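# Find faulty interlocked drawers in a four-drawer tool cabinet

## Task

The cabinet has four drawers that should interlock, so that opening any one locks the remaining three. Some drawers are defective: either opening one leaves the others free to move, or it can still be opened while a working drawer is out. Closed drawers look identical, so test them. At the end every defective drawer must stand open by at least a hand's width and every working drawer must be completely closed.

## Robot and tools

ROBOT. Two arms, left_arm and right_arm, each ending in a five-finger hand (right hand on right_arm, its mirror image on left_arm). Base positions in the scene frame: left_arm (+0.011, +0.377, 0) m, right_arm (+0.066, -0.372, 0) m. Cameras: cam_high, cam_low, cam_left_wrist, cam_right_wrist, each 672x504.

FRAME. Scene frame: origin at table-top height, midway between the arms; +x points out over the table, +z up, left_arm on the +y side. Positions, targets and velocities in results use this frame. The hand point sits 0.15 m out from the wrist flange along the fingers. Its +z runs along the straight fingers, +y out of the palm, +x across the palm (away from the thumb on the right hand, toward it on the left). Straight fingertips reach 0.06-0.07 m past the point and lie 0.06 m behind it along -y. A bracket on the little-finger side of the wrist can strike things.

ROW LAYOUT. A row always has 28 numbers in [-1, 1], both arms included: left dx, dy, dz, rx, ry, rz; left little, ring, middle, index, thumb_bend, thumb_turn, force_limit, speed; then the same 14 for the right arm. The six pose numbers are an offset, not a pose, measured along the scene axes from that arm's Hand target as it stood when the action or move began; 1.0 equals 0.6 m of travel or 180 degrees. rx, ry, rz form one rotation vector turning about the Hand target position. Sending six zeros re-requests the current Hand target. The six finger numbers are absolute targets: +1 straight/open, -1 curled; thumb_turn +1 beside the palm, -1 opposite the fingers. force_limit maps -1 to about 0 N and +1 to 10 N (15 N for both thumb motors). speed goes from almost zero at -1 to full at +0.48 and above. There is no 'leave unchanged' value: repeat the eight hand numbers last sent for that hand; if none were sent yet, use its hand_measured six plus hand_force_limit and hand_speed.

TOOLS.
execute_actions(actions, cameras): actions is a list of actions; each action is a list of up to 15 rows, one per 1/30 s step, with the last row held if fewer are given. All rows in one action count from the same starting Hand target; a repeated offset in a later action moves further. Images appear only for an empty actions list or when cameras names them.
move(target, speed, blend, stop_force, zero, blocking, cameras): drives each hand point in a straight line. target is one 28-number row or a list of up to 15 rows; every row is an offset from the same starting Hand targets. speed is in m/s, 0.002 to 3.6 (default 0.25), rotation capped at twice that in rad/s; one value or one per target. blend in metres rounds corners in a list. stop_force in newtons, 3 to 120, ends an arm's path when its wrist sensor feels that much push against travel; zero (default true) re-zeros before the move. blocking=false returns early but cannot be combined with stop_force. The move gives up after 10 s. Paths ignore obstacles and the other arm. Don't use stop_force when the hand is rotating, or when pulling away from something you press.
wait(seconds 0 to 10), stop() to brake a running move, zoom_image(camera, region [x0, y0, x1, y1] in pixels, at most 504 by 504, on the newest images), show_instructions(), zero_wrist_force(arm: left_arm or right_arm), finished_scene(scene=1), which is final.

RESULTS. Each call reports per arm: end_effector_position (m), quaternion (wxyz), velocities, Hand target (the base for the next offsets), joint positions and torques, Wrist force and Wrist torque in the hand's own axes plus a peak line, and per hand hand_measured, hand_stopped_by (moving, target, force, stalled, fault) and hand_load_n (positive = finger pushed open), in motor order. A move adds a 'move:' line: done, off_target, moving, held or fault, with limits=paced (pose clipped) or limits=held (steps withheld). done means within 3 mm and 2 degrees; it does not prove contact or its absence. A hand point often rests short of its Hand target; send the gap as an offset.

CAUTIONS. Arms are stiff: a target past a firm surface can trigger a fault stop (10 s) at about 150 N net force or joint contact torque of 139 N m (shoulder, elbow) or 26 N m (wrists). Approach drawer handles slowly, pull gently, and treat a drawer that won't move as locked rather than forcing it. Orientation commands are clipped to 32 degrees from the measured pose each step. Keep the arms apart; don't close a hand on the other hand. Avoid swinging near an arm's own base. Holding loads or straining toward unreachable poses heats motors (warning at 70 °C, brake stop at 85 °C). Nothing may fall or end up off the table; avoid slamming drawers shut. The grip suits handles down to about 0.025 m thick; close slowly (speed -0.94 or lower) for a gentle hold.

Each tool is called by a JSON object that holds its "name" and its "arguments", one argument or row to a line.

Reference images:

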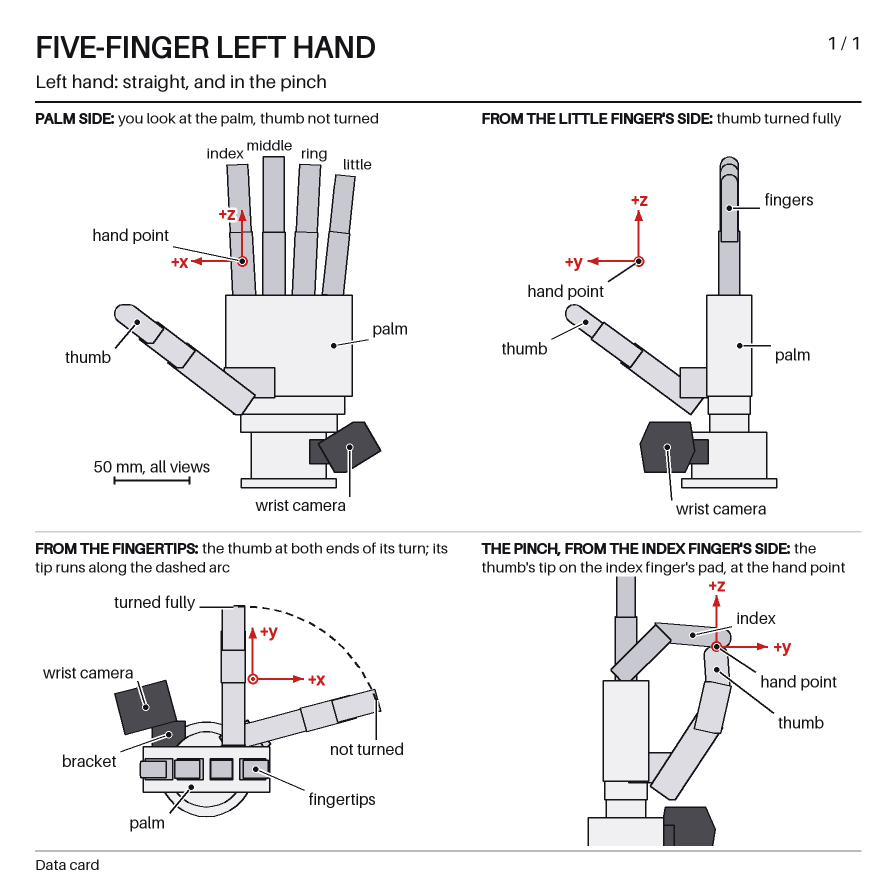

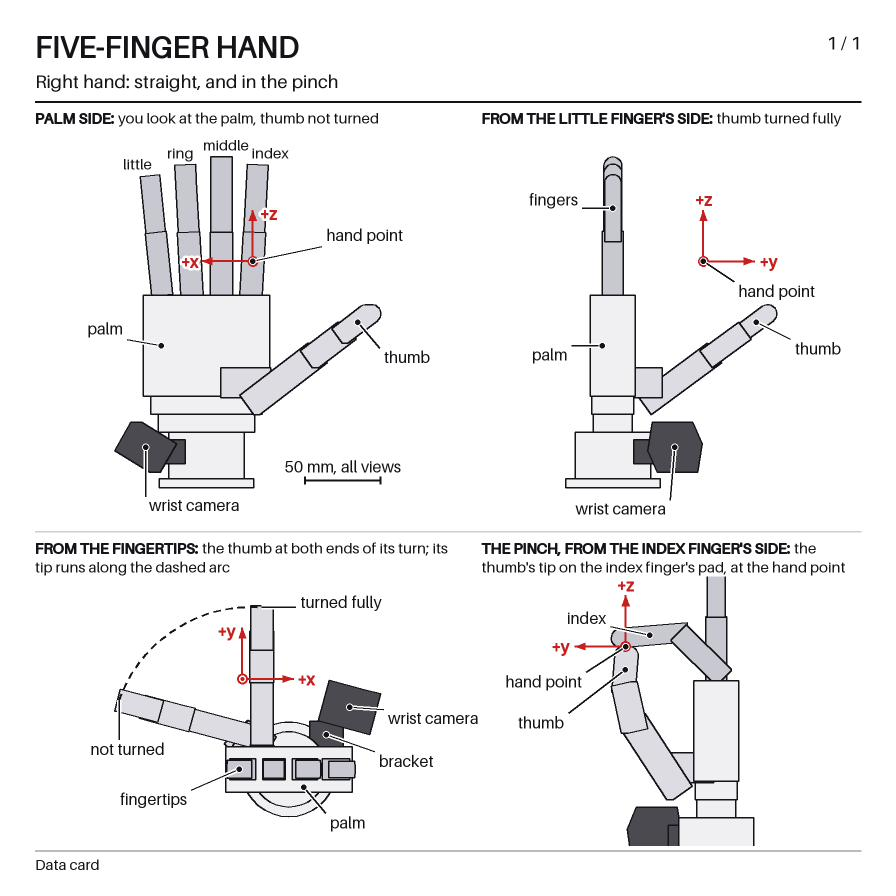

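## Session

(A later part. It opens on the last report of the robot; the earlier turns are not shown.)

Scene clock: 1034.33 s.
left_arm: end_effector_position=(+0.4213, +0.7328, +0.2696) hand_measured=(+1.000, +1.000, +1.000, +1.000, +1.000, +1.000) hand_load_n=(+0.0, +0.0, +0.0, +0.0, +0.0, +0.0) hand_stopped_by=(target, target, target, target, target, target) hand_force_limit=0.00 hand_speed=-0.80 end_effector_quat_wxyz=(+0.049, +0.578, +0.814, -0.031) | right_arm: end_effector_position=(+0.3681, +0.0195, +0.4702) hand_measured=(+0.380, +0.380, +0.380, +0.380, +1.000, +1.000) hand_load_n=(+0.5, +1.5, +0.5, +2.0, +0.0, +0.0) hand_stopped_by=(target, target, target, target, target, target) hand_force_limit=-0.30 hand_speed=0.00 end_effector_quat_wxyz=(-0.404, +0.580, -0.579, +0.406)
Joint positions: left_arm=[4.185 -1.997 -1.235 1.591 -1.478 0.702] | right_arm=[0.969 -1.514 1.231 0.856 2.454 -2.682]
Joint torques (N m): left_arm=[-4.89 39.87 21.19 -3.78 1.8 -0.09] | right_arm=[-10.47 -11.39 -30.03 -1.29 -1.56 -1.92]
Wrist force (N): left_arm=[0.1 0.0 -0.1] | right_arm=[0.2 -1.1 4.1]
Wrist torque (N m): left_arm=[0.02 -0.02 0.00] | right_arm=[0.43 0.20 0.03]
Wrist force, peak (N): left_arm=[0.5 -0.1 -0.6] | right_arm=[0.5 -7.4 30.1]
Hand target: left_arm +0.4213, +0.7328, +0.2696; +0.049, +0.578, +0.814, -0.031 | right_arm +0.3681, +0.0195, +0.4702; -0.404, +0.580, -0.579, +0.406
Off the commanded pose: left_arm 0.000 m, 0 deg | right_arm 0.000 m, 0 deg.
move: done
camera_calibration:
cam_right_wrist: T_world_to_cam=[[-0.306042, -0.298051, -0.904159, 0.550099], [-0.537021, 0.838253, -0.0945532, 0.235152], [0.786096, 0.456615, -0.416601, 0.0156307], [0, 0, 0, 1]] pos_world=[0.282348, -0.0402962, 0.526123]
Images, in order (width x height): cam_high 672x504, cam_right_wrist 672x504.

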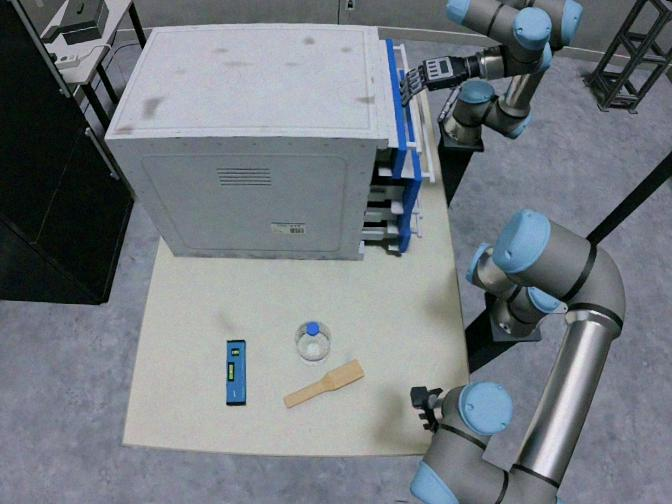

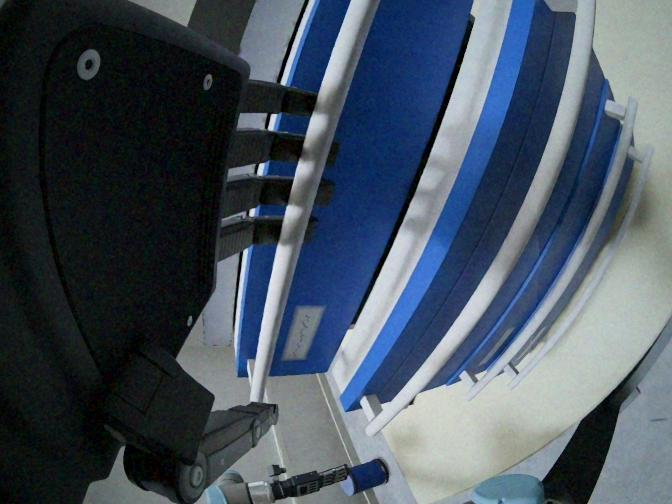

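{"name": "move", "arguments": {
  "target": [
    [0,0,0,0,0,0,1,1,1,1,1,1,0,-0.8,0.012,0,0,0,0,0,0.38,0.38,0.38,0.38,1,1,-0.3,0],
    [0,0,0,0,0,0,1,1,1,1,1,1,0,-0.8,0.075,0,0,0,0,0,0.38,0.38,0.38,0.38,1,1,-0.3,0],
    [0,0,0,0,0,0,1,1,1,1,1,1,0,-0.8,0.093,0,0,0,0,0,0.38,0.38,0.38,0.38,1,1,-0.3,0]
  ],
  "speed": [0.01,0.03,0.012],
  "blend": [0.001,0.001,0],
  "stop_force": 45
}}

{"name": "move", "arguments": {
  "target": [
    [0,0,0,0,0,0,1,1,1,1,1,1,0,-0.8,-0.012,0,0,0,0,0,0.38,0.38,0.38,0.38,1,1,-0.3,0],
    [0,0,0,0,0,0,1,1,1,1,1,1,0,-0.8,-0.012,0,0.07,0,0,0,0.38,0.38,0.38,0.38,1,1,-0.3,0],
    [0,0,0,0,0,0,1,1,1,1,1,1,0,-0.8,-0.173,0,0.0,0,0,0,0.38,0.38,0.38,0.38,1,1,-0.3,0],
    [0,0,0,0,0,0,1,1,1,1,1,1,0,-0.8,-0.173,0,-0.113,0,0,0,0.38,0.38,0.38,0.38,1,1,-0.3,0]
  ],
  "speed": [0.02,0.08,0.15,0.1],
  "blend": [0,0.01,0.01,0],
  "cameras": ["cam_right_wrist"]
}}

Scene clock: 1138.17 s.
left_arm: end_effector_position=(+0.4213, +0.7328, +0.2696) hand_measured=(+1.000, +1.000, +1.000, +1.000, +1.000, +1.000) hand_load_n=(+0.0, +0.0, +0.0, +0.0, +0.0, +0.0) hand_stopped_by=(target, target, target, target, target, target) hand_force_limit=0.00 hand_speed=-0.80 end_effector_quat_wxyz=(+0.049, +0.578, +0.814, -0.031) | right_arm: end_effector_position=(+0.4232, +0.0195, +0.4702) hand_measured=(+0.380, +0.380, +0.378, +0.380, +1.000, +1.000) hand_load_n=(+0.0, -5.0, -18.5, -6.0, +0.0, +0.0) hand_stopped_by=(target, target, target, target, target, target) hand_force_limit=-0.30 hand_speed=0.00 end_effector_quat_wxyz=(-0.404, +0.580, -0.579, +0.406)
Joint positions: left_arm=[4.185 -1.997 -1.235 1.591 -1.478 0.702] | right_arm=[0.847 -1.483 1.187 0.799 2.349 -2.775]
Joint torques (N m): left_arm=[-4.95 39.77 20.8 -3.74 1.86 -0.1] | right_arm=[-1.39 -15.23 -1.59 -0.77 2.96 1.51]
Wrist force (N): left_arm=[0.3 0.2 -0.2] | right_arm=[-1.4 -2.0 -41.9]
Wrist torque (N m): left_arm=[0.05 -0.04 0.01] | right_arm=[1.35 1.14 0.01]
Wrist force, peak (N): left_arm=[0.7 0.2 -0.2] | right_arm=[-2.2 -3.2 -50.4]
Hand target: left_arm +0.4213, +0.7328, +0.2696; +0.049, +0.578, +0.814, -0.031 | right_arm +0.4232, +0.0195, +0.4703; -0.404, +0.580, -0.579, +0.406 (not the last commanded pose)
Off the commanded pose: left_arm 0.000 m, 0 deg | right_arm 0.001 m, 0 deg.
move: contact (right_arm); path passed 2 of 3 targets

Scene clock: 1141.13 s.
left_arm: end_effector_position=(+0.4213, +0.7328, +0.2696) hand_measured=(+1.000, +1.000, +1.000, +1.000, +1.000, +1.000) hand_load_n=(+0.0, +0.0, +0.0, +0.0, +0.0, +0.0) hand_stopped_by=(target, target, target, target, target, target) hand_force_limit=0.00 hand_speed=-0.80 end_effector_quat_wxyz=(+0.049, +0.578, +0.814, -0.031) | right_arm: end_effector_position=(+0.3194, +0.0195, +0.4025) hand_measured=(+0.380, +0.380, +0.380, +0.380, +1.000, +1.000) hand_load_n=(+0.0, +0.0, -0.5, +0.0, +0.0, +0.0) hand_stopped_by=(target, target, target, target, target, target) hand_force_limit=-0.30 hand_speed=0.00 end_effector_quat_wxyz=(-0.404, +0.580, -0.579, +0.406)
Joint positions: left_arm=[4.185 -1.997 -1.235 1.591 -1.478 0.702] | right_arm=[1.091 -1.551 1.459 0.76 2.553 -2.563]
Joint torques (N m): left_arm=[-5.4 39.68 20.97 -3.76 1.72 -0.27] | right_arm=[-12.49 -16.09 -25.57 2.16 -0.38 -0.13]
Wrist force (N): left_arm=[0.2 0.2 -0.1] | right_arm=[-2.0 1.8 0.8]
Wrist torque (N m): left_arm=[0.03 -0.03 0.01] | right_arm=[0.49 0.32 0.13]
Wrist force, peak (N): left_arm=[0.4 0.0 -0.5] | right_arm=[-1.4 -1.9 -41.8]
Hand target: left_arm +0.4213, +0.7328, +0.2696; +0.049, +0.578, +0.814, -0.031 | right_arm +0.3194, +0.0195, +0.4025; -0.404, +0.580, -0.579, +0.406
Off the commanded pose: left_arm 0.000 m, 0 deg | right_arm 0.000 m, 0 deg.
move: done
camera_calibration:
cam_right_wrist: T_world_to_cam=[[-0.305938, -0.298163, -0.904157, 0.473924], [-0.537134, 0.83817, -0.0946539, 0.20275], [0.78606, 0.456695, -0.416581, 0.0257583], [0, 0, 0, 1]] pos_world=[0.233647, -0.0403956, 0.458423]
Images, in order (width x height): cam_right_wrist 672x504.

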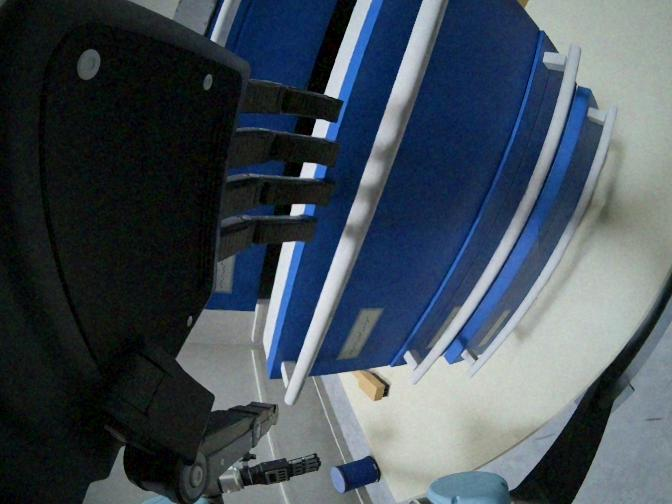

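{"name": "move", "arguments": {
  "target": [
    [0,0,0,0,0,0,1,1,1,1,1,1,0,-0.8,-0.0045,0,0,0,0,0,0.38,0.38,0.38,0.38,1,1,-0.3,0],
    [0,0,0,0,0,0,1,1,1,1,1,1,0,-0.8,-0.0045,0,-0.0565,0,0,0,0.38,0.38,0.38,0.38,1,1,-0.3,0]
  ],
  "speed": 0.03,
  "stop_force": 10,
  "cameras": ["cam_right_wrist"]
}}

{"name": "move", "arguments": {
  "target": [
    [0,0,0,0,0,0,1,1,1,1,1,1,0,-0.8,0.02,0,0,0,0,0,0.38,0.38,0.38,0.38,1,1,-0.3,0],
    [0,0,0,0,0,0,1,1,1,1,1,1,0,-0.8,0.157,0,0,0,0,0,0.38,0.38,0.38,0.38,1,1,-0.3,0],
    [0,0,0,0,0,0,1,1,1,1,1,1,0,-0.8,0.1788,0,0,0,0,0,0.38,0.38,0.38,0.38,1,1,-0.3,0]
  ],
  "speed": [0.01,0.04,0.012],
  "blend": [0.001,0.001,0],
  "stop_force": 45,
  "cameras": ["cam_right_wrist"]
}}

Scene clock: 1155.73 s.
left_arm: end_effector_position=(+0.4213, +0.7328, +0.2696) hand_measured=(+1.000, +1.000, +1.000, +1.000, +1.000, +1.000) hand_load_n=(+0.0, +0.0, +0.0, +0.5, +0.0, +0.0) hand_stopped_by=(target, target, target, target, target, target) hand_force_limit=0.00 hand_speed=-0.80 end_effector_quat_wxyz=(+0.049, +0.578, +0.814, -0.031) | right_arm: end_effector_position=(+0.3167, +0.0195, +0.3686) hand_measured=(+0.380, +0.380, +0.380, +0.380, +1.000, +1.000) hand_load_n=(+0.0, +0.0, +0.0, +0.0, -0.5, +0.0) hand_stopped_by=(target, target, target, target, target, target) hand_force_limit=-0.30 hand_speed=0.00 end_effector_quat_wxyz=(-0.404, +0.580, -0.579, +0.406)
Joint positions: left_arm=[4.185 -1.997 -1.235 1.591 -1.478 0.702] | right_arm=[1.098 -1.554 1.55 0.679 2.559 -2.555]
Joint torques (N m): left_arm=[-5.13 40.26 20.63 -3.83 1.78 -0.17] | right_arm=[-11.29 -26.77 -30.97 2.99 -0.64 -0.83]
Wrist force (N): left_arm=[0.1 0.3 -0.1] | right_arm=[-1.8 1.5 1.2]
Wrist torque (N m): left_arm=[0.06 -0.01 0.00] | right_arm=[0.49 0.30 0.06]
Wrist force, peak (N): left_arm=[0.6 0.3 0.0] | right_arm=[-2.0 1.8 1.4]
Hand target: left_arm +0.4213, +0.7328, +0.2696; +0.049, +0.578, +0.814, -0.031 | right_arm +0.3167, +0.0195, +0.3686; -0.404, +0.580, -0.579, +0.406
Off the commanded pose: left_arm 0.000 m, 0 deg | right_arm 0.000 m, 0 deg.
move: done
camera_calibration:
cam_right_wrist: T_world_to_cam=[[-0.305986, -0.298088, -0.904166, 0.442465], [-0.537105, 0.838197, -0.0945726, 0.198051], [0.78606, 0.456695, -0.416581, 0.0137584], [0, 0, 0, 1]] pos_world=[0.230948, -0.040396, 0.424523]
Images, in order (width x height): cam_right_wrist 672x504.

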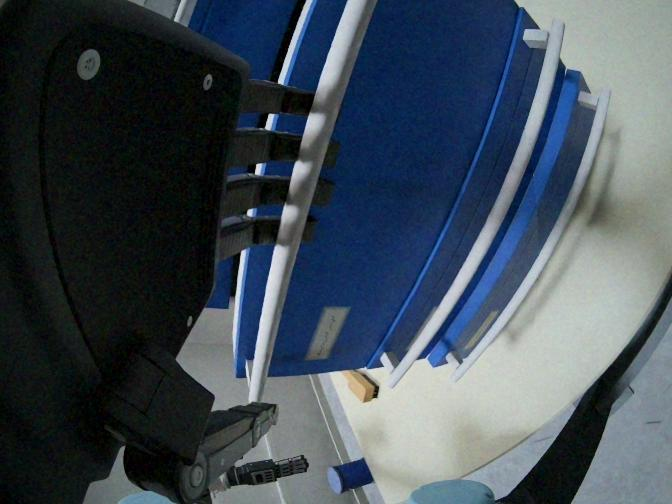

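Scene clock: 1161.07 s.
left_arm: end_effector_position=(+0.4213, +0.7328, +0.2696) hand_measured=(+1.000, +1.000, +1.000, +1.000, +1.000, +1.000) hand_load_n=(+0.0, +0.0, +0.0, +0.0, +0.0, +0.0) hand_stopped_by=(target, target, target, target, target, target) hand_force_limit=0.00 hand_speed=-0.80 end_effector_quat_wxyz=(+0.049, +0.578, +0.814, -0.031) | right_arm: end_effector_position=(+0.4228, +0.0195, +0.3686) hand_measured=(+0.380, +0.380, +0.378, +0.380, +1.000, +1.000) hand_load_n=(+0.0, -6.0, -18.5, -7.0, +0.0, +0.0) hand_stopped_by=(target, target, target, target, target, target) hand_force_limit=-0.30 hand_speed=0.00 end_effector_quat_wxyz=(-0.404, +0.580, -0.579, +0.406)
Joint positions: left_arm=[4.185 -1.997 -1.235 1.591 -1.478 0.702] | right_arm=[0.847 -1.523 1.494 0.533 2.35 -2.774]
Joint torques (N m): left_arm=[-5.45 40.02 20.74 -3.81 1.69 -0.16] | right_arm=[-3.3 -13.98 -3.33 -0.73 2.91 1.54]
Wrist force (N): left_arm=[0.3 -0.2 0.2] | right_arm=[-2.0 -5.0 -48.5]
Wrist torque (N m): left_arm=[-0.03 -0.03 0.02] | right_arm=[1.50 1.26 -0.08]
Wrist force, peak (N): left_arm=[0.4 0.3 -0.5] | right_arm=[-2.6 -6.2 -58.8]
Hand target: left_arm +0.4213, +0.7328, +0.2696; +0.049, +0.578, +0.814, -0.031 | right_arm +0.4228, +0.0195, +0.3686; -0.404, +0.580, -0.579, +0.406 (not the last commanded pose)
Off the commanded pose: left_arm 0.000 m, 0 deg | right_arm 0.001 m, 0 deg.
move: contact (right_arm); path passed 2 of 3 targets
camera_calibration:
cam_right_wrist: T_world_to_cam=[[-0.30597, -0.298114, -0.904163, 0.474922], [-0.537223, 0.838125, -0.0945432, 0.255062], [0.785986, 0.45681, -0.416595, -0.0696071], [0, 0, 0, 1]] pos_world=[0.337048, -0.0403958, 0.424523]
Images, in order (width x height): cam_right_wrist 672x504.

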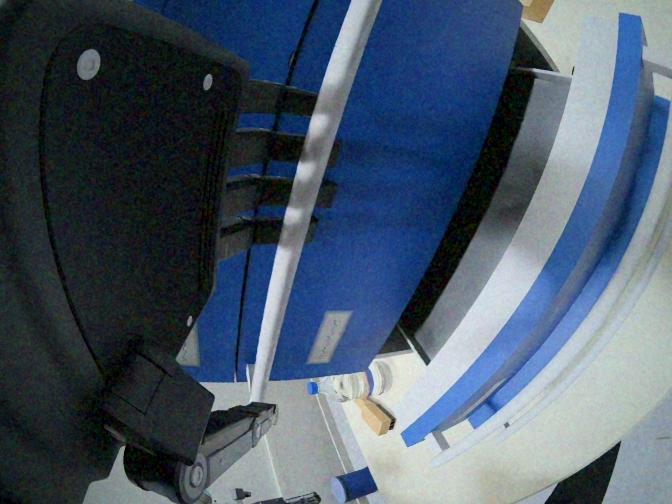

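{"name": "move", "arguments": {
  "target": [
    [0,0,0,0,0,0,1,1,1,1,1,1,0,-0.8,-0.012,0,0,0,0,0,0.38,0.38,0.38,0.38,1,1,-0.3,0],
    [0,0,0,0,0,0,1,1,1,1,1,1,0,-0.8,-0.012,0,0.056,0,0,0,0.38,0.38,0.38,0.38,1,1,-0.3,0],
    [0,0,0,0,0,0,1,1,1,1,1,1,0,-0.8,-0.21,0,0.056,0,0,0,0.38,0.38,0.38,0.38,1,1,-0.3,0],
    [0,0,0,0,0,0,1,1,1,1,1,1,0,-0.8,-0.1788,0,-0.181,0,0,0,0.38,0.38,0.38,0.38,1,1,-0.3,0]
  ],
  "speed": [0.02,0.06,0.15,0.12],
  "blend": [0,0.005,0.01,0]
}}

{"name": "move", "arguments": {
  "target": [
    [0,0,0,0,0,0,1,1,1,1,1,1,0,-0.8,0,0,-0.0707,0,0,0,0.38,0.38,0.38,0.38,1,1,-0.3,0]
  ],
  "speed": 0.03,
  "stop_force": 10,
  "cameras": ["cam_right_wrist"]
}}

{"name": "move", "arguments": {
  "target": [
    [0,0,0,0,0,0,1,1,1,1,1,1,0,-0.8,0.02,0,0,0,0,0,0.38,0.38,0.38,0.38,1,1,-0.3,0],
    [0,0,0,0,0,0,1,1,1,1,1,1,0,-0.8,0.157,0,0,0,0,0,0.38,0.38,0.38,0.38,1,1,-0.3,0],
    [0,0,0,0,0,0,1,1,1,1,1,1,0,-0.8,0.18,0,0,0,0,0,0.38,0.38,0.38,0.38,1,1,-0.3,0]
  ],
  "speed": [0.01,0.04,0.012],
  "blend": [0.001,0.001,0],
  "stop_force": 45,
  "cameras": ["cam_right_wrist"]
}}

Scene clock: 1180.97 s.
left_arm: end_effector_position=(+0.4213, +0.7328, +0.2696) hand_measured=(+1.000, +1.000, +1.000, +1.000, +1.000, +1.000) hand_load_n=(+0.0, +0.0, +0.0, +0.0, +0.0, +0.0) hand_stopped_by=(target, target, target, target, target, target) hand_force_limit=0.00 hand_speed=-0.80 end_effector_quat_wxyz=(+0.049, +0.578, +0.814, -0.031) | right_arm: end_effector_position=(+0.3156, +0.0194, +0.2599) hand_measured=(+0.380, +0.380, +0.380, +0.380, +1.000, +1.000) hand_load_n=(+0.0, +0.0, +0.0, +0.0, +0.0, +0.0) hand_stopped_by=(target, target, target, target, target, target) hand_force_limit=-0.30 hand_speed=0.00 end_effector_quat_wxyz=(-0.404, +0.580, -0.579, +0.406)
Joint positions: left_arm=[4.185 -1.997 -1.235 1.591 -1.478 0.702] | right_arm=[1.101 -1.519 1.794 0.402 2.561 -2.552]
Joint torques (N m): left_arm=[-5.57 40.18 20.87 -3.81 1.68 -0.13] | right_arm=[12.25 -30.19 -27.58 1.28 2.03 1.59]
Wrist force (N): left_arm=[0.2 0.0 -0.2] | right_arm=[-1.8 1.5 1.2]
Wrist torque (N m): left_arm=[0.02 -0.03 0.00] | right_arm=[0.48 0.30 0.13]
Wrist force, peak (N): left_arm=[0.6 0.3 -0.2] | right_arm=[-1.8 -5.0 -48.6]
Hand target: left_arm +0.4213, +0.7328, +0.2696; +0.049, +0.578, +0.814, -0.031 | right_arm +0.3155, +0.0195, +0.2600; -0.404, +0.580, -0.579, +0.406
Off the commanded pose: left_arm 0.000 m, 0 deg | right_arm 0.000 m, 0 deg.
move: done

Scene clock: 1183.43 s.
left_arm: end_effector_position=(+0.4213, +0.7328, +0.2696) hand_measured=(+1.000, +1.000, +1.000, +1.000, +1.000, +1.000) hand_load_n=(+0.0, +0.0, +0.0, +0.0, +0.0, +0.0) hand_stopped_by=(target, target, target, target, target, target) hand_force_limit=0.00 hand_speed=-0.80 end_effector_quat_wxyz=(+0.049, +0.578, +0.814, -0.031) | right_arm: end_effector_position=(+0.3155, +0.0195, +0.2176) hand_measured=(+0.380, +0.380, +0.380, +0.380, +1.000, +1.000) hand_load_n=(+0.0, +0.0, -1.5, +0.0, +0.0, +0.0) hand_stopped_by=(target, target, target, target, target, target) hand_force_limit=-0.30 hand_speed=0.00 end_effector_quat_wxyz=(-0.404, +0.580, -0.579, +0.406)
Joint positions: left_arm=[4.185 -1.997 -1.235 1.591 -1.478 0.702] | right_arm=[1.101 -1.485 1.872 0.29 2.561 -2.552]
Joint torques (N m): left_arm=[-6.03 40.91 20.95 -3.79 1.86 -0.16] | right_arm=[7.53 -31.41 -30.04 2.71 1.17 -1.59]
Wrist force (N): left_arm=[0.3 0.1 -0.3] | right_arm=[-1.7 2.9 0.5]
Wrist torque (N m): left_arm=[0.04 -0.05 0.01] | right_arm=[0.48 0.32 0.13]
Wrist force, peak (N): left_arm=[0.4 -0.4 -0.3] | right_arm=[-2.3 2.8 0.8]
Hand target: left_arm +0.4213, +0.7328, +0.2696; +0.049, +0.578, +0.814, -0.031 | right_arm +0.3155, +0.0195, +0.2176; -0.404, +0.580, -0.579, +0.406
Off the commanded pose: left_arm 0.000 m, 0 deg | right_arm 0.000 m, 0 deg.
move: done
camera_calibration:
cam_right_wrist: T_world_to_cam=[[-0.30597, -0.298114, -0.904163, 0.305563], [-0.537223, 0.838125, -0.0945432, 0.183142], [0.785986, 0.45681, -0.416595, -0.0481768], [0, 0, 0, 1]] pos_world=[0.229748, -0.0403958, 0.273523]
Images, in order (width x height): cam_right_wrist 672x504.

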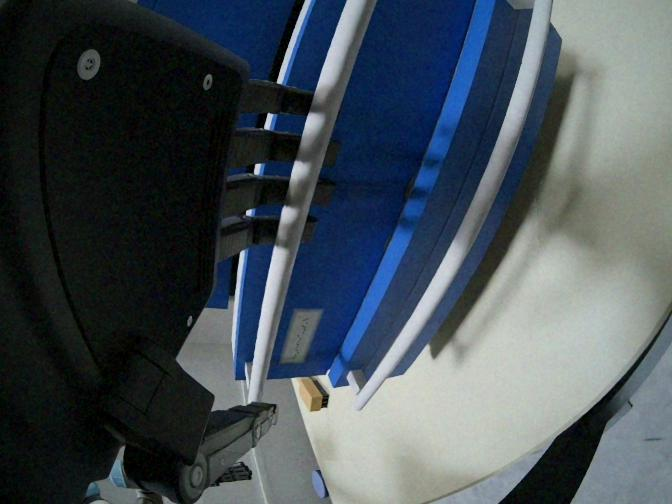

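Scene clock: 1188.80 s.
left_arm: end_effector_position=(+0.4213, +0.7328, +0.2696) hand_measured=(+1.000, +1.000, +1.000, +1.000, +1.000, +1.000) hand_load_n=(+0.0, +0.0, +0.0, +0.0, +0.0, +0.0) hand_stopped_by=(target, target, target, target, target, target) hand_force_limit=0.00 hand_speed=-0.80 end_effector_quat_wxyz=(+0.049, +0.578, +0.814, -0.031) | right_arm: end_effector_position=(+0.4223, +0.0195, +0.2176) hand_measured=(+0.380, +0.380, +0.378, +0.380, +1.000, +1.000) hand_load_n=(+0.0, -6.5, -19.0, -8.0, +0.0, +0.0) hand_stopped_by=(target, target, target, target, target, target) hand_force_limit=-0.30 hand_speed=0.00 end_effector_quat_wxyz=(-0.404, +0.580, -0.579, +0.406)
Joint positions: left_arm=[4.185 -1.997 -1.235 1.591 -1.478 0.702] | right_arm=[0.848 -1.465 1.824 0.146 2.35 -2.774]
Joint torques (N m): left_arm=[-5.52 40.24 20.74 -3.84 1.78 -0.15] | right_arm=[-2.71 -22 -8.57 -1.24 3.08 1.47]
Wrist force (N): left_arm=[0.0 0.0 -0.3] | right_arm=[-1.6 -0.2 -45.5]
Wrist torque (N m): left_arm=[0.03 -0.02 0.00] | right_arm=[1.35 1.18 0.05]
Wrist force, peak (N): left_arm=[0.6 -0.2 -0.3] | right_arm=[-2.0 -3.3 -59.6]
Hand target: left_arm +0.4213, +0.7328, +0.2696; +0.049, +0.578, +0.814, -0.031 | right_arm +0.4223, +0.0195, +0.2176; -0.404, +0.580, -0.579, +0.406 (not the last commanded pose)
Off the commanded pose: left_arm 0.000 m, 0 deg | right_arm 0.001 m, 0 deg.
move: contact (right_arm); path passed 2 of 3 targets
camera_calibration:
cam_right_wrist: T_world_to_cam=[[-0.306002, -0.298269, -0.904101, 0.338228], [-0.53731, 0.83806, -0.0946238, 0.240566], [0.785914, 0.456827, -0.416711, -0.132064], [0, 0, 0, 1]] pos_world=[0.336548, -0.0403949, 0.273523]
Images, in order (width x height): cam_right_wrist 672x504.

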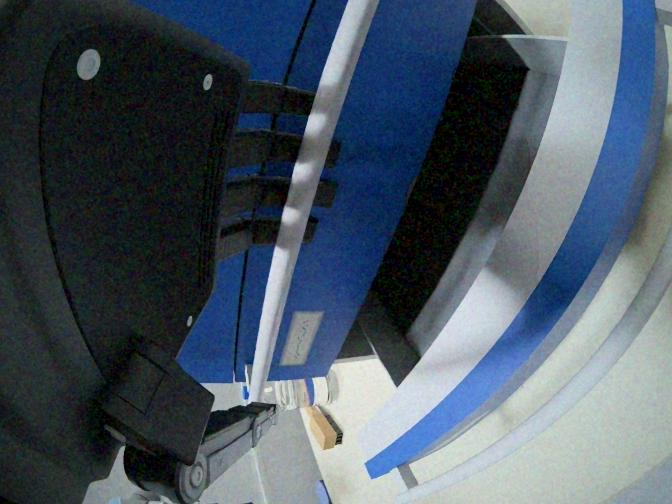

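{"name": "move", "arguments": {
  "target": [
    [0,0,0,0,0,0,1,1,1,1,1,1,0,-0.8,-0.011,0,0,0,0,0,0.38,0.38,0.38,0.38,1,1,-0.3,0],
    [0,0,0,0,0,0,1,1,1,1,1,1,0,-0.8,-0.011,0,0.074,0,0,0,0.38,0.38,0.38,0.38,1,1,-0.3,0],
    [0,0,0,0,0,0,1,1,1,1,1,1,0,-0.8,-0.2,0,0.12,0,0,0,0.38,0.38,0.38,0.38,1,1,-0.3,0],
    [0,0,0,0,0,0,1,1,1,1,1,1,0,-0.8,-0.2,0,0.4757,0,0,0,0.38,0.38,0.38,0.38,1,1,-0.3,0],
    [0,0,0,0,0,0,1,1,1,1,1,1,0,-0.8,-0.023,0,0.4757,0,0,0,0.38,0.38,0.38,0.38,1,1,-0.3,0]
  ],
  "speed": [0.02,0.06,0.15,0.2,0.12],
  "blend": [0,0.01,0.02,0.02,0]
}}

{"name": "move", "arguments": {
  "target": [
    [0,0,0,0,0,0,1,1,1,1,1,1,0,-0.8,0.0128,0,0,0,0,0,0.38,0.38,0.38,0.38,1,1,-0.3,0],
    [0,0,0,0,0,0,1,1,1,1,1,1,0,-0.8,0.0128,0,-0.055,0,0,0,0.38,0.38,0.38,0.38,1,1,-0.3,0]
  ],
  "speed": 0.03,
  "stop_force": 10,
  "cameras": ["cam_right_wrist"]
}}

{"name": "move", "arguments": {
  "target": [
    [0,0,0,0,0,0,1,1,1,1,1,1,0,-0.8,-0.01,0,0,0,0,0,0.38,0.38,0.38,0.38,1,1,-0.3,0],
    [0,0,0,0,0,0,1,1,1,1,1,1,0,-0.8,-0.1667,0,0,0,0,0,0.38,0.38,0.38,0.38,1,1,-0.3,0]
  ],
  "speed": [0.012,0.04],
  "blend": [0.001,0],
  "stop_force": 30,
  "cameras": ["cam_right_wrist","cam_low"]
}}

Scene clock: 1211.10 s.
left_arm: end_effector_position=(+0.4213, +0.7328, +0.2696) hand_measured=(+1.000, +1.000, +1.000, +1.000, +1.000, +1.000) hand_load_n=(+0.0, +0.0, +0.0, +0.0, +0.5, +0.0) hand_stopped_by=(target, target, target, target, target, target) hand_force_limit=0.00 hand_speed=-0.80 end_effector_quat_wxyz=(+0.049, +0.578, +0.814, -0.031) | right_arm: end_effector_position=(+0.4085, +0.0195, +0.5031) hand_measured=(+0.380, +0.380, +0.380, +0.380, +1.000, +1.000) hand_load_n=(+0.0, +0.0, +0.0, +0.0, +0.0, -0.5) hand_stopped_by=(target, target, target, target, target, target) hand_force_limit=-0.30 hand_speed=0.00 end_effector_quat_wxyz=(-0.404, +0.580, -0.579, +0.406)
Joint positions: left_arm=[4.185 -1.997 -1.235 1.591 -1.478 0.702] | right_arm=[0.877 -1.466 1.081 0.903 2.376 -2.753]
Joint torques (N m): left_arm=[-5.78 40.81 20.82 -3.89 1.87 -0.18] | right_arm=[5.26 -32.79 -7.17 2.43 1.47 0.85]
Wrist force (N): left_arm=[0.3 0.1 -0.4] | right_arm=[-1.5 1.5 1.1]
Wrist torque (N m): left_arm=[0.05 -0.05 0.01] | right_arm=[0.50 0.22 -0.01]
Wrist force, peak (N): left_arm=[0.5 -0.2 -0.4] | right_arm=[-1.7 -0.3 -45.8]
Hand target: left_arm +0.4213, +0.7328, +0.2696; +0.049, +0.578, +0.814, -0.031 | right_arm +0.4085, +0.0195, +0.5030; -0.404, +0.580, -0.579, +0.406
Off the commanded pose: left_arm 0.000 m, 0 deg | right_arm 0.000 m, 0 deg.
move: done

Scene clock: 1213.43 s.
left_arm: end_effector_position=(+0.4213, +0.7328, +0.2696) hand_measured=(+1.000, +1.000, +1.000, +1.000, +1.000, +1.000) hand_load_n=(+0.0, +0.0, +0.0, +0.0, +0.0, +0.0) hand_stopped_by=(target, target, target, target, target, target) hand_force_limit=0.00 hand_speed=-0.80 end_effector_quat_wxyz=(+0.049, +0.578, +0.814, -0.031) | right_arm: end_effector_position=(+0.4162, +0.0195, +0.4700) hand_measured=(+0.380, +0.380, +0.380, +0.380, +1.000, +1.000) hand_load_n=(+1.0, +2.5, +0.5, +3.0, +0.0, +0.0) hand_stopped_by=(target, target, target, target, target, target) hand_force_limit=-0.30 hand_speed=0.00 end_effector_quat_wxyz=(-0.404, +0.580, -0.579, +0.406)
Joint positions: left_arm=[4.185 -1.997 -1.235 1.591 -1.478 0.702] | right_arm=[0.861 -1.489 1.195 0.805 2.361 -2.765]
Joint torques (N m): left_arm=[-5.76 40.81 20.85 -3.96 1.7 -0.2] | right_arm=[9.08 -14.21 -29.25 3.69 -0.93 -1.64]
Wrist force (N): left_arm=[0.2 0.2 -0.3] | right_arm=[-2.2 -3.4 7.9]
Wrist torque (N m): left_arm=[0.05 -0.05 0.01] | right_arm=[0.31 0.05 -0.05]
Wrist force, peak (N): left_arm=[0.2 0.1 -0.5] | right_arm=[-1.7 -9.5 4.6]
Hand target: left_arm +0.4213, +0.7328, +0.2696; +0.049, +0.578, +0.814, -0.031 | right_arm +0.4162, +0.0195, +0.4700; -0.404, +0.580, -0.579, +0.406
Off the commanded pose: left_arm 0.000 m, 0 deg | right_arm 0.000 m, 0 deg.
move: done
camera_calibration:
cam_right_wrist: T_world_to_cam=[[-0.305985, -0.298296, -0.904098, 0.564548], [-0.53732, 0.83805, -0.0946526, 0.261189], [0.785914, 0.456827, -0.416711, -0.0220923], [0, 0, 0, 1]] pos_world=[0.330448, -0.0403948, 0.525923]
Images, in order (width x height): cam_right_wrist 672x504.

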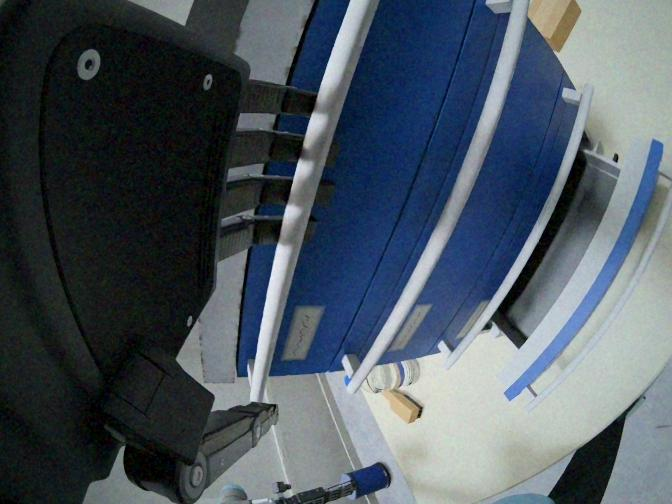

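Scene clock: 1217.37 s.
left_arm: end_effector_position=(+0.4213, +0.7328, +0.2696) hand_measured=(+1.000, +1.000, +1.000, +1.000, +1.000, +1.000) hand_load_n=(+0.0, +0.0, +0.0, +0.0, +0.0, +0.0) hand_stopped_by=(target, target, target, target, target, target) hand_force_limit=0.00 hand_speed=-0.80 end_effector_quat_wxyz=(+0.049, +0.578, +0.814, -0.031) | right_arm: end_effector_position=(+0.3161, +0.0195, +0.4700) hand_measured=(+0.380, +0.380, +0.380, +0.380, +1.000, +1.000) hand_load_n=(+0.0, +1.0, +0.0, +1.0, +0.0, +0.0) hand_stopped_by=(target, target, target, target, target, target) hand_force_limit=-0.30 hand_speed=0.00 end_effector_quat_wxyz=(-0.404, +0.580, -0.579, +0.406)
Joint positions: left_arm=[4.185 -1.997 -1.235 1.591 -1.478 0.702] | right_arm=[1.099 -1.521 1.254 0.943 2.56 -2.554]
Joint torques (N m): left_arm=[-6.52 40.94 21.42 -3.72 1.98 -0.15] | right_arm=[-11.96 -11.24 -29.45 -1.1 -1 -1.7]
Wrist force (N): left_arm=[0.2 0.1 -0.2] | right_arm=[-1.5 -0.8 2.2]
Wrist torque (N m): left_arm=[0.03 -0.03 0.01] | right_arm=[0.44 0.31 0.07]
Wrist force, peak (N): left_arm=[0.7 0.2 -0.2] | right_arm=[-1.5 -7.1 30.5]
Hand target: left_arm +0.4213, +0.7328, +0.2696; +0.049, +0.578, +0.814, -0.031 | right_arm +0.3161, +0.0195, +0.4700; -0.404, +0.580, -0.579, +0.406
Off the commanded pose: left_arm 0.000 m, 0 deg | right_arm 0.000 m, 0 deg.
move: done
camera_calibration:
cam_right_wrist: T_world_to_cam=[[-0.305985, -0.298296, -0.904098, 0.53395], [-0.53732, 0.83805, -0.0946526, 0.207457], [0.785914, 0.456827, -0.416711, 0.0564991], [0, 0, 0, 1]] pos_world=[0.230448, -0.0403948, 0.525923]
Images, in order (width x height): cam_low 672x504, cam_right_wrist 672x504.

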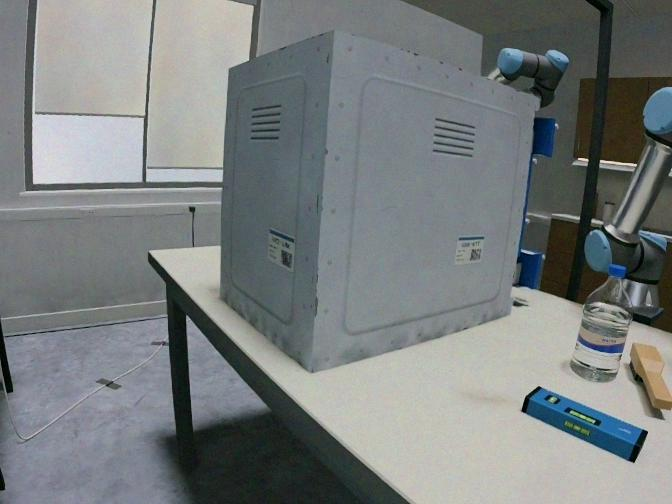

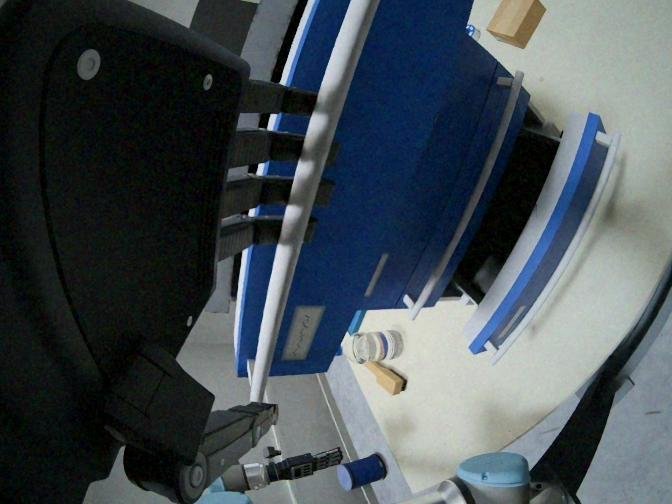

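{"name": "move", "arguments": {
  "target": [
    [0,0,0,0,0,0,1,1,1,1,1,1,0,-0.8,0.0092,0,0,0,0,0,0.38,0.38,0.38,0.38,1,1,-0.3,0],
    [0,0,0,0,0,0,1,1,1,1,1,1,0,-0.8,0.0092,0,0.083,0,0,0,0.38,0.38,0.38,0.38,1,1,-0.3,0],
    [0,0,0,0,0,0,1,1,1,1,1,1,0,-0.8,-0.1102,0,0.083,0,0,0,0.38,0.38,0.38,0.38,1,1,-0.3,0],
    [0,0,0,0,0,0,1,1,1,1,1,1,0,-0.8,-0.1102,0,-0.37,0,-0.1111,0,0.14,0.14,0.14,0.14,1,1,-0.3,0],
    [0,0,0,0,0,0,1,1,1,1,1,1,0,-0.8,0.1565,0,-0.37,0,-0.1111,0,0.14,0.14,0.14,0.14,1,1,-0.3,0]
  ],
  "speed": [0.02,0.08,0.15,0.2,0.1],
  "blend": [0,0.01,0.01,0,0],
  "cameras": ["cam_right_wrist","cam_high"]
}}

Scene clock: 1289.30 s.
left_arm: end_effector_position=(+0.4213, +0.7328, +0.2696) hand_measured=(+1.000, +1.000, +1.000, +1.000, +1.000, +1.000) hand_load_n=(+0.0, +0.0, +0.0, +0.0, +0.0, +0.0) hand_stopped_by=(target, target, target, target, target, target) hand_force_limit=0.00 hand_speed=-0.80 end_effector_quat_wxyz=(+0.049, +0.578, +0.814, -0.031) | right_arm: end_effector_position=(+0.4101, +0.0195, +0.2481) hand_measured=(+0.140, +0.140, +0.140, +0.140, +1.000, +1.000) hand_load_n=(+0.0, +0.0, +0.0, +0.0, +0.0, +0.0) hand_stopped_by=(target, target, target, target, target, target) hand_force_limit=-0.30 hand_speed=0.00 end_effector_quat_wxyz=(+0.499, -0.501, +0.500, -0.500)
Joint positions: left_arm=[4.185 -1.997 -1.235 1.591 -1.478 0.702] | right_arm=[0.954 -1.572 2.046 -0.471 2.523 -3.141]
Joint torques (N m): left_arm=[-5.75 40.45 21.11 -3.9 1.73 -0.09] | right_arm=[7.15 -28.57 -7.17 0.19 0.76 0.81]
Wrist force (N): left_arm=[0.2 0.3 -0.4] | right_arm=[-2.4 1.1 1.6]
Wrist torque (N m): left_arm=[0.08 -0.04 -0.01] | right_arm=[0.47 0.37 0.08]
Wrist force, peak (N): left_arm=[0.2 0.5 -0.4] | right_arm=[-2.5 -1.5 -20.6]
Hand target: left_arm +0.4213, +0.7328, +0.2696; +0.049, +0.578, +0.814, -0.031 | right_arm +0.4100, +0.0195, +0.2480; +0.499, -0.501, +0.500, -0.500
Off the commanded pose: left_arm 0.000 m, 0 deg | right_arm 0.000 m, 0 deg.
move: done
camera_calibration:
cam_right_wrist: T_world_to_cam=[[0.0216934, -0.298173, -0.954265, 0.240188], [-0.472393, 0.838162, -0.272634, 0.254376], [0.881121, 0.456703, -0.122672, -0.221796], [0, 0, 0, 1]] pos_world=[0.310384, -0.0402955, 0.271346]
Images, in order (width x height): cam_high 672x504, cam_right_wrist 672x504.

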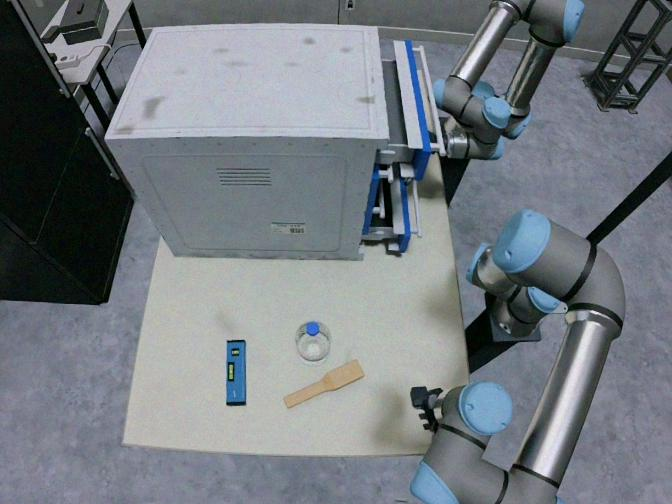

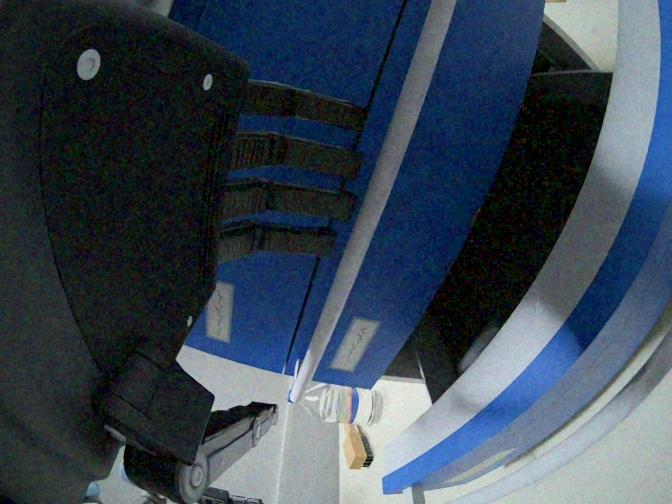

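{"name": "move", "arguments": {
  "target": [
    [0,0,0,0,0,0,1,1,1,1,1,1,0,-0.8,0.037,0,0,0,0,0,0.14,0.14,0.14,0.14,1,1,-0.3,0],
    [0,0,0,0,0,0,1,1,1,1,1,1,0,-0.8,0.037,0,-0.06,0,0,0,0.14,0.14,0.14,0.14,1,1,-0.3,0]
  ],
  "speed": 0.03,
  "stop_force": 10,
  "cameras": ["cam_right_wrist"]
}}

Scene clock: 1297.53 s.
left_arm: end_effector_position=(+0.4213, +0.7328, +0.2696) hand_measured=(+1.000, +1.000, +1.000, +1.000, +1.000, +1.000) hand_load_n=(+0.0, +0.0, +0.0, +0.0, +0.0, +0.0) hand_stopped_by=(target, target, target, target, target, target) hand_force_limit=0.00 hand_speed=-0.80 end_effector_quat_wxyz=(+0.049, +0.578, +0.814, -0.031) | right_arm: end_effector_position=(+0.4323, +0.0195, +0.2150) hand_measured=(+0.140, +0.140, +0.140, +0.140, +1.000, +1.000) hand_load_n=(+1.0, +2.0, +0.0, +2.0, +0.0, -0.5) hand_stopped_by=(target, target, target, target, target, target) hand_force_limit=-0.30 hand_speed=0.00 end_effector_quat_wxyz=(+0.499, -0.501, +0.500, -0.500)
Joint positions: left_arm=[4.185 -1.997 -1.235 1.591 -1.478 0.702] | right_arm=[0.904 -1.513 2.082 -0.566 2.472 -3.141]
Joint torques (N m): left_arm=[-6.44 40.49 20.52 -3.81 1.84 -0.11] | right_arm=[12.89 -30.9 -29.04 -2.56 1.21 1.08]
Wrist force (N): left_arm=[0.3 0.0 -0.2] | right_arm=[-1.5 1.4 8.1]
Wrist torque (N m): left_arm=[0.02 -0.04 0.01] | right_arm=[0.25 0.09 0.14]
Wrist force, peak (N): left_arm=[0.6 0.2 -0.5] | right_arm=[-4.4 -13.6 20.0]
Hand target: left_arm +0.4213, +0.7328, +0.2696; +0.049, +0.578, +0.814, -0.031 | right_arm +0.4323, +0.0195, +0.2150; +0.499, -0.501, +0.500, -0.500 (not the last commanded pose)
Off the commanded pose: left_arm 0.000 m, 0 deg | right_arm 0.003 m, 0 deg.
move: contact (right_arm); path passed 1 of 2 targets
camera_calibration:
cam_right_wrist: T_world_to_cam=[[0.0216753, -0.298077, -0.954296, 0.208012], [-0.47251, 0.838132, -0.272525, 0.255907], [0.881059, 0.456821, -0.122678, -0.245357], [0, 0, 0, 1]] pos_world=[0.332584, -0.040396, 0.238146]
Images, in order (width x height): cam_right_wrist 672x504.

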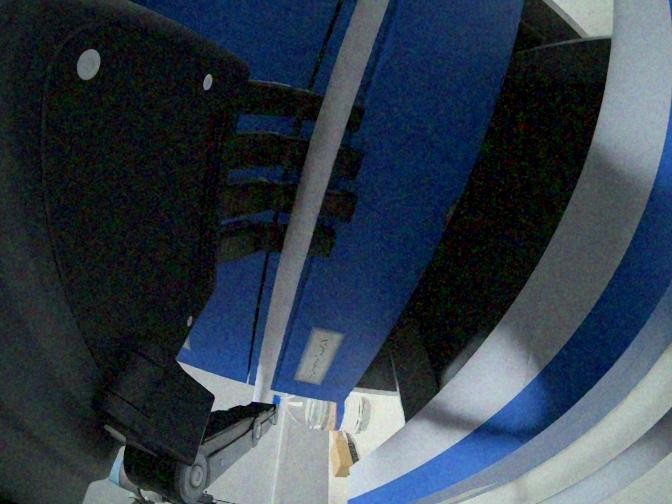

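Hooked on drawer 3 with drawers 1 and 4 out; testing it.

{"name": "move", "arguments": {
  "target": [
    [0,0,0,0,0,0,1,1,1,1,1,1,0,-0.8,-0.01,0,0,0,0,0,0.14,0.14,0.14,0.14,1,1,-0.3,0],
    [0,0,0,0,0,0,1,1,1,1,1,1,0,-0.8,-0.0667,0,0,0,0,0,0.14,0.14,0.14,0.14,1,1,-0.3,0]
  ],
  "speed": [0.012,0.03],
  "blend": [0.001,0],
  "stop_force": 35,
  "cameras": ["cam_right_wrist","cam_low"]
}}

Scene clock: 1303.90 s.
left_arm: end_effector_position=(+0.4213, +0.7328, +0.2696) hand_measured=(+1.000, +1.000, +1.000, +1.000, +1.000, +1.000) hand_load_n=(+0.0, +0.0, +0.0, +0.0, +0.0, +0.0) hand_stopped_by=(target, target, target, target, target, target) hand_force_limit=0.00 hand_speed=-0.80 end_effector_quat_wxyz=(+0.049, +0.578, +0.814, -0.031) | right_arm: end_effector_position=(+0.4268, +0.0195, +0.2150) hand_measured=(+0.140, +0.142, +0.140, +0.140, +1.000, +1.000) hand_load_n=(+5.0, +7.5, +4.0, +8.0, +0.0, +0.0) hand_stopped_by=(target, target, target, target, target, target) hand_force_limit=-0.30 hand_speed=0.00 end_effector_quat_wxyz=(+0.499, -0.501, +0.500, -0.500)
Joint positions: left_arm=[4.185 -1.997 -1.235 1.591 -1.478 0.702] | right_arm=[0.916 -1.517 2.087 -0.567 2.484 -3.141]
Joint torques (N m): left_arm=[-5.95 41.14 20.27 -3.8 1.83 -0.24] | right_arm=[-1.45 -7.93 -18.44 5.11 0.44 0.44]
Wrist force (N): left_arm=[0.1 0.0 -0.3] | right_arm=[-2.4 -9.4 31.9]
Wrist torque (N m): left_arm=[0.03 -0.02 0.01] | right_arm=[-0.39 -0.67 -0.22]
Wrist force, peak (N): left_arm=[0.6 0.0 -0.1] | right_arm=[-3.3 0.3 57.8]
Hand target: left_arm +0.4213, +0.7328, +0.2696; +0.049, +0.578, +0.814, -0.031 | right_arm +0.4268, +0.0195, +0.2150; +0.499, -0.501, +0.500, -0.500 (not the last commanded pose)
Off the commanded pose: left_arm 0.000 m, 0 deg | right_arm 0.035 m, 0 deg.
move: contact (right_arm); path passed 0 of 2 targets
camera_calibration:
cam_right_wrist: T_world_to_cam=[[0.0217983, -0.29791, -0.954345, 0.208234], [-0.472464, 0.838185, -0.272441, 0.253219], [0.881081, 0.456832, -0.12248, -0.240598], [0, 0, 0, 1]] pos_world=[0.327084, -0.040297, 0.238246]
Images, in order (width x height): cam_low 672x504, cam_right_wrist 672x504.

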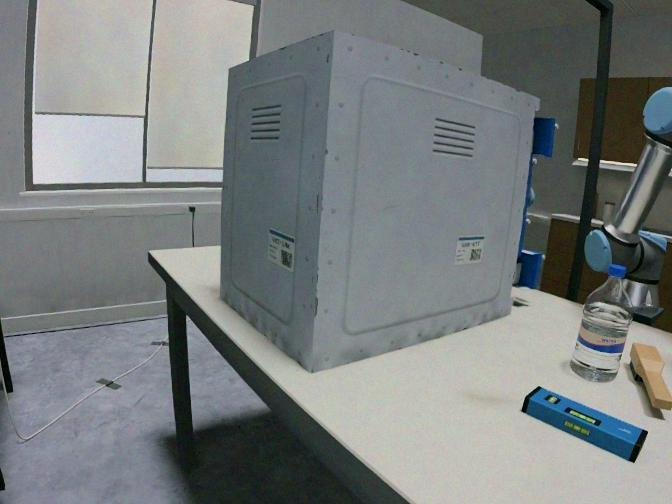

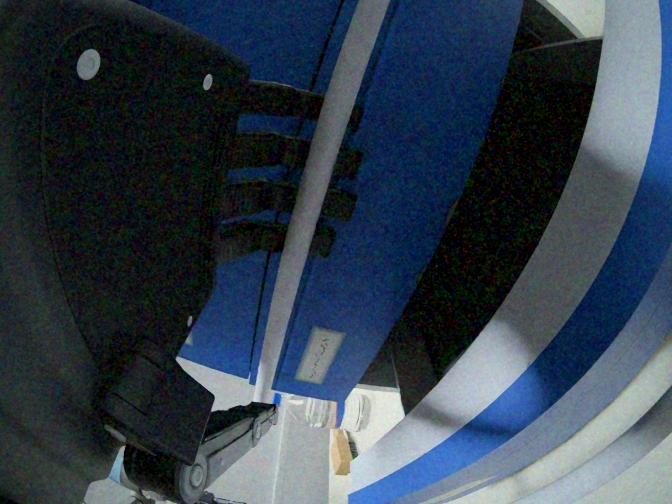

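{"name": "move", "arguments": {
  "target": [
    [0,0,0,0,0,0,1,1,1,1,1,1,0,-0.8,0.025,0,0,0,0,0,0.14,0.14,0.14,0.14,1,1,-0.3,0]
  ],
  "speed": 0.01,
  "stop_force": 70,
  "cameras": ["cam_right_wrist"]
}}

Scene clock: 1370.87 s.
left_arm: end_effector_position=(+0.4213, +0.7328, +0.2696) hand_measured=(+1.000, +1.000, +1.000, +1.000, +1.000, +1.000) hand_load_n=(+0.0, +0.0, +0.0, +0.0, +0.0, +0.0) hand_stopped_by=(target, target, target, target, target, target) hand_force_limit=0.00 hand_speed=-0.80 end_effector_quat_wxyz=(+0.049, +0.578, +0.814, -0.031) | right_arm: end_effector_position=(+0.4384, +0.0195, +0.2150) hand_measured=(+0.140, +0.140, +0.138, +0.140, +1.000, +1.000) hand_load_n=(+0.0, -3.0, -18.0, -4.5, +0.0, +0.0) hand_stopped_by=(target, target, target, target, target, target) hand_force_limit=-0.30 hand_speed=0.00 end_effector_quat_wxyz=(+0.499, -0.501, +0.500, -0.500)
Joint positions: left_arm=[4.185 -1.997 -1.235 1.591 -1.478 0.702] | right_arm=[0.89 -1.508 2.077 -0.566 2.458 -3.141]
Joint torques (N m): left_arm=[-5.83 41.46 20.96 -3.99 1.82 -0.21] | right_arm=[0.3 -20.18 -7.39 -3.82 1.12 -1.31]
Wrist force (N): left_arm=[0.3 -0.1 -0.3] | right_arm=[1.2 -18.6 -38.3]
Wrist torque (N m): left_arm=[0.02 -0.05 0.01] | right_arm=[0.79 1.24 -0.30]
Wrist force, peak (N): left_arm=[0.7 0.2 -0.2] | right_arm=[1.4 -24.9 -49.1]
Hand target: left_arm +0.4213, +0.7328, +0.2696; +0.049, +0.578, +0.814, -0.031 | right_arm +0.4384, +0.0195, +0.2150; +0.499, -0.501, +0.500, -0.500 (not the last commanded pose)
Off the commanded pose: left_arm 0.000 m, 0 deg | right_arm 0.003 m, 0 deg.
move: contact (right_arm)
camera_calibration:
cam_right_wrist: T_world_to_cam=[[0.0218824, -0.297866, -0.954357, 0.207955], [-0.47244, 0.838198, -0.272444, 0.25874], [0.881091, 0.456838, -0.122382, -0.250933], [0, 0, 0, 1]] pos_world=[0.338783, -0.0402972, 0.238246]
Images, in order (width x height): cam_right_wrist 672x504.

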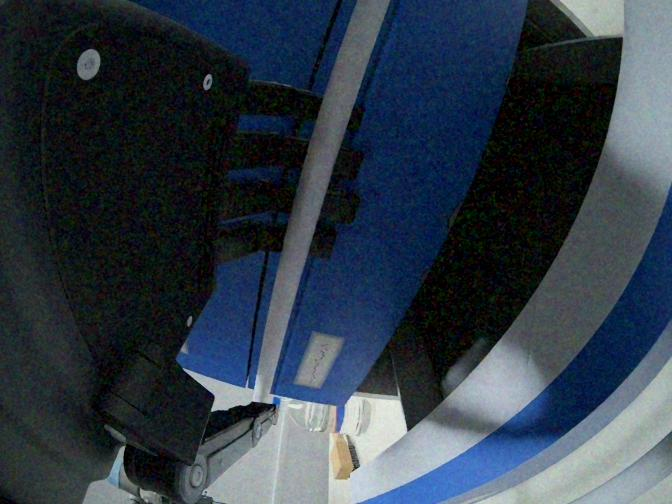

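{"name": "move", "arguments": {
  "target": [
    [0,0,0,0,0,0,1,1,1,1,1,1,0,-0.8,-0.013,0,0,0,0,0,0.14,0.14,0.14,0.14,1,1,-0.3,0],
    [0,0,0,0,0,0,1,1,1,1,1,1,0,-0.8,-0.013,0,0.06,0,0,0,0.14,0.14,0.14,0.14,1,1,-0.3,0],
    [0,0,0,0,0,0,1,1,1,1,1,1,0,-0.8,-0.314,0,0.075,0,0,0,0.14,0.14,0.14,0.14,1,1,-0.3,0],
    [0,0,0,0,0,0,1,1,1,1,1,1,0,-0.8,-0.364,-0.0825,0.1417,0.5,0,0,0.14,0.14,0.14,0.14,1,1,-0.3,0],
    [0,0,0,0,0,0,1,1,1,1,1,1,0,-0.8,-0.364,-0.0825,0.1417,0.998,0,0,0.28,0.28,0.28,0.28,1,1,-0.3,0]
  ],
  "speed": [0.02,0.06,0.15,0.5,0.5],
  "blend": [0,0.01,0.01,0.01,0],
  "cameras": ["cam_right_wrist","cam_high"]
}}

Scene clock: 1389.10 s.
left_arm: end_effector_position=(+0.4213, +0.7328, +0.2696) hand_measured=(+1.000, +1.000, +1.000, +1.000, +1.000, +1.000) hand_load_n=(+0.0, +0.0, +0.0, +0.0, +0.0, +0.0) hand_stopped_by=(target, target, target, target, target, target) hand_force_limit=0.00 hand_speed=-0.80 end_effector_quat_wxyz=(+0.049, +0.578, +0.814, -0.031) | right_arm: end_effector_position=(+0.2200, -0.0304, +0.2996) hand_measured=(+0.140, +0.140, +0.140, +0.140, +1.000, +1.000) hand_load_n=(+0.0, +0.0, +0.0, +0.0, +0.0, +0.0) hand_stopped_by=(target, target, target, target, target, target) hand_force_limit=-0.30 hand_speed=0.00 end_effector_quat_wxyz=(+0.704, +0.107, +0.693, +0.109)
Joint positions: left_arm=[4.185 -1.997 -1.235 1.591 -1.478 0.702] | right_arm=[1.443 -1.678 2.33 -0.773 3.01 -1.384]
Joint torques (N m): left_arm=[-7.35 41.19 20.84 -3.82 1.85 -0.28] | right_arm=[3.45 -21.22 -15.82 1.98 -1.03 1.4]
Wrist force (N): left_arm=[0.2 0.2 -0.2] | right_arm=[-2.4 0.5 1.5]
Wrist torque (N m): left_arm=[0.04 -0.04 0.01] | right_arm=[0.15 0.24 0.28]
Wrist force, peak (N): left_arm=[0.4 0.5 -0.4] | right_arm=[1.2 -18.5 -38.4]
Hand target: left_arm +0.4213, +0.7328, +0.2696; +0.049, +0.578, +0.814, -0.031 | right_arm +0.2200, -0.0304, +0.2996; +0.704, +0.107, +0.693, +0.109 (not the last commanded pose)
Off the commanded pose: left_arm 0.000 m, 0 deg | right_arm 0.001 m, 72 deg.
move: held (right_arm; a check stopped the path); path passed 4 of 5 targets; target 5's new numbers were not sent; limits=held
pose unreachable (right arm): on one or more control steps of this call, first in action 0 (counted from 0), this arm could not follow its commanded pose, so it was not sent that pose on those steps. It may still have moved: this result reports where it is.
cause: moving toward the commanded pose would bring two parts of the arm too close to each other (joints 4 (wrist 1) to 6 (wrist 3) lie between them).
camera_calibration:
cam_right_wrist: T_world_to_cam=[[0.0244327, 0.999681, 0.00634978, 0.0295689], [-0.486525, 0.00634168, 0.873644, -0.145165], [0.873325, -0.0244348, 0.486525, -0.220592], [0, 0, 0, 1]] pos_world=[0.121299, -0.034029, 0.233958]
Images, in order (width x height): cam_high 672x504, cam_right_wrist 672x504.

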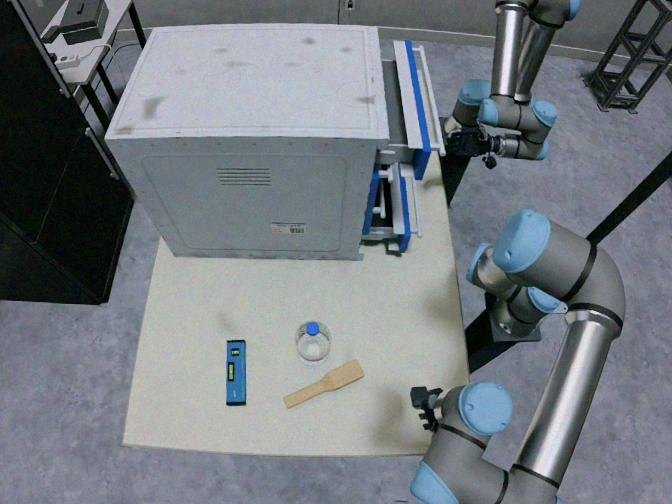

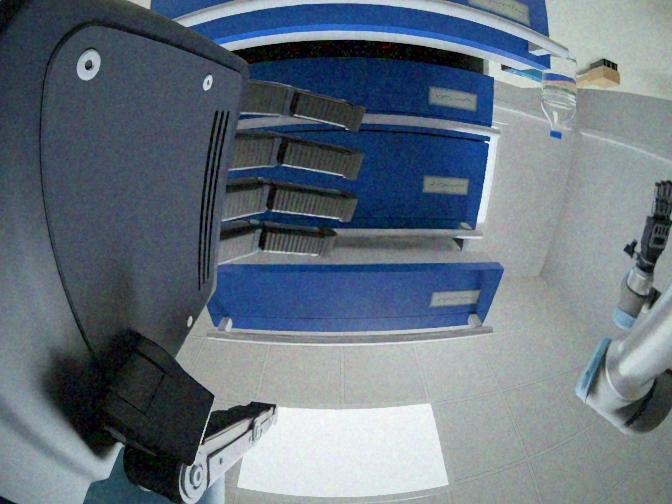

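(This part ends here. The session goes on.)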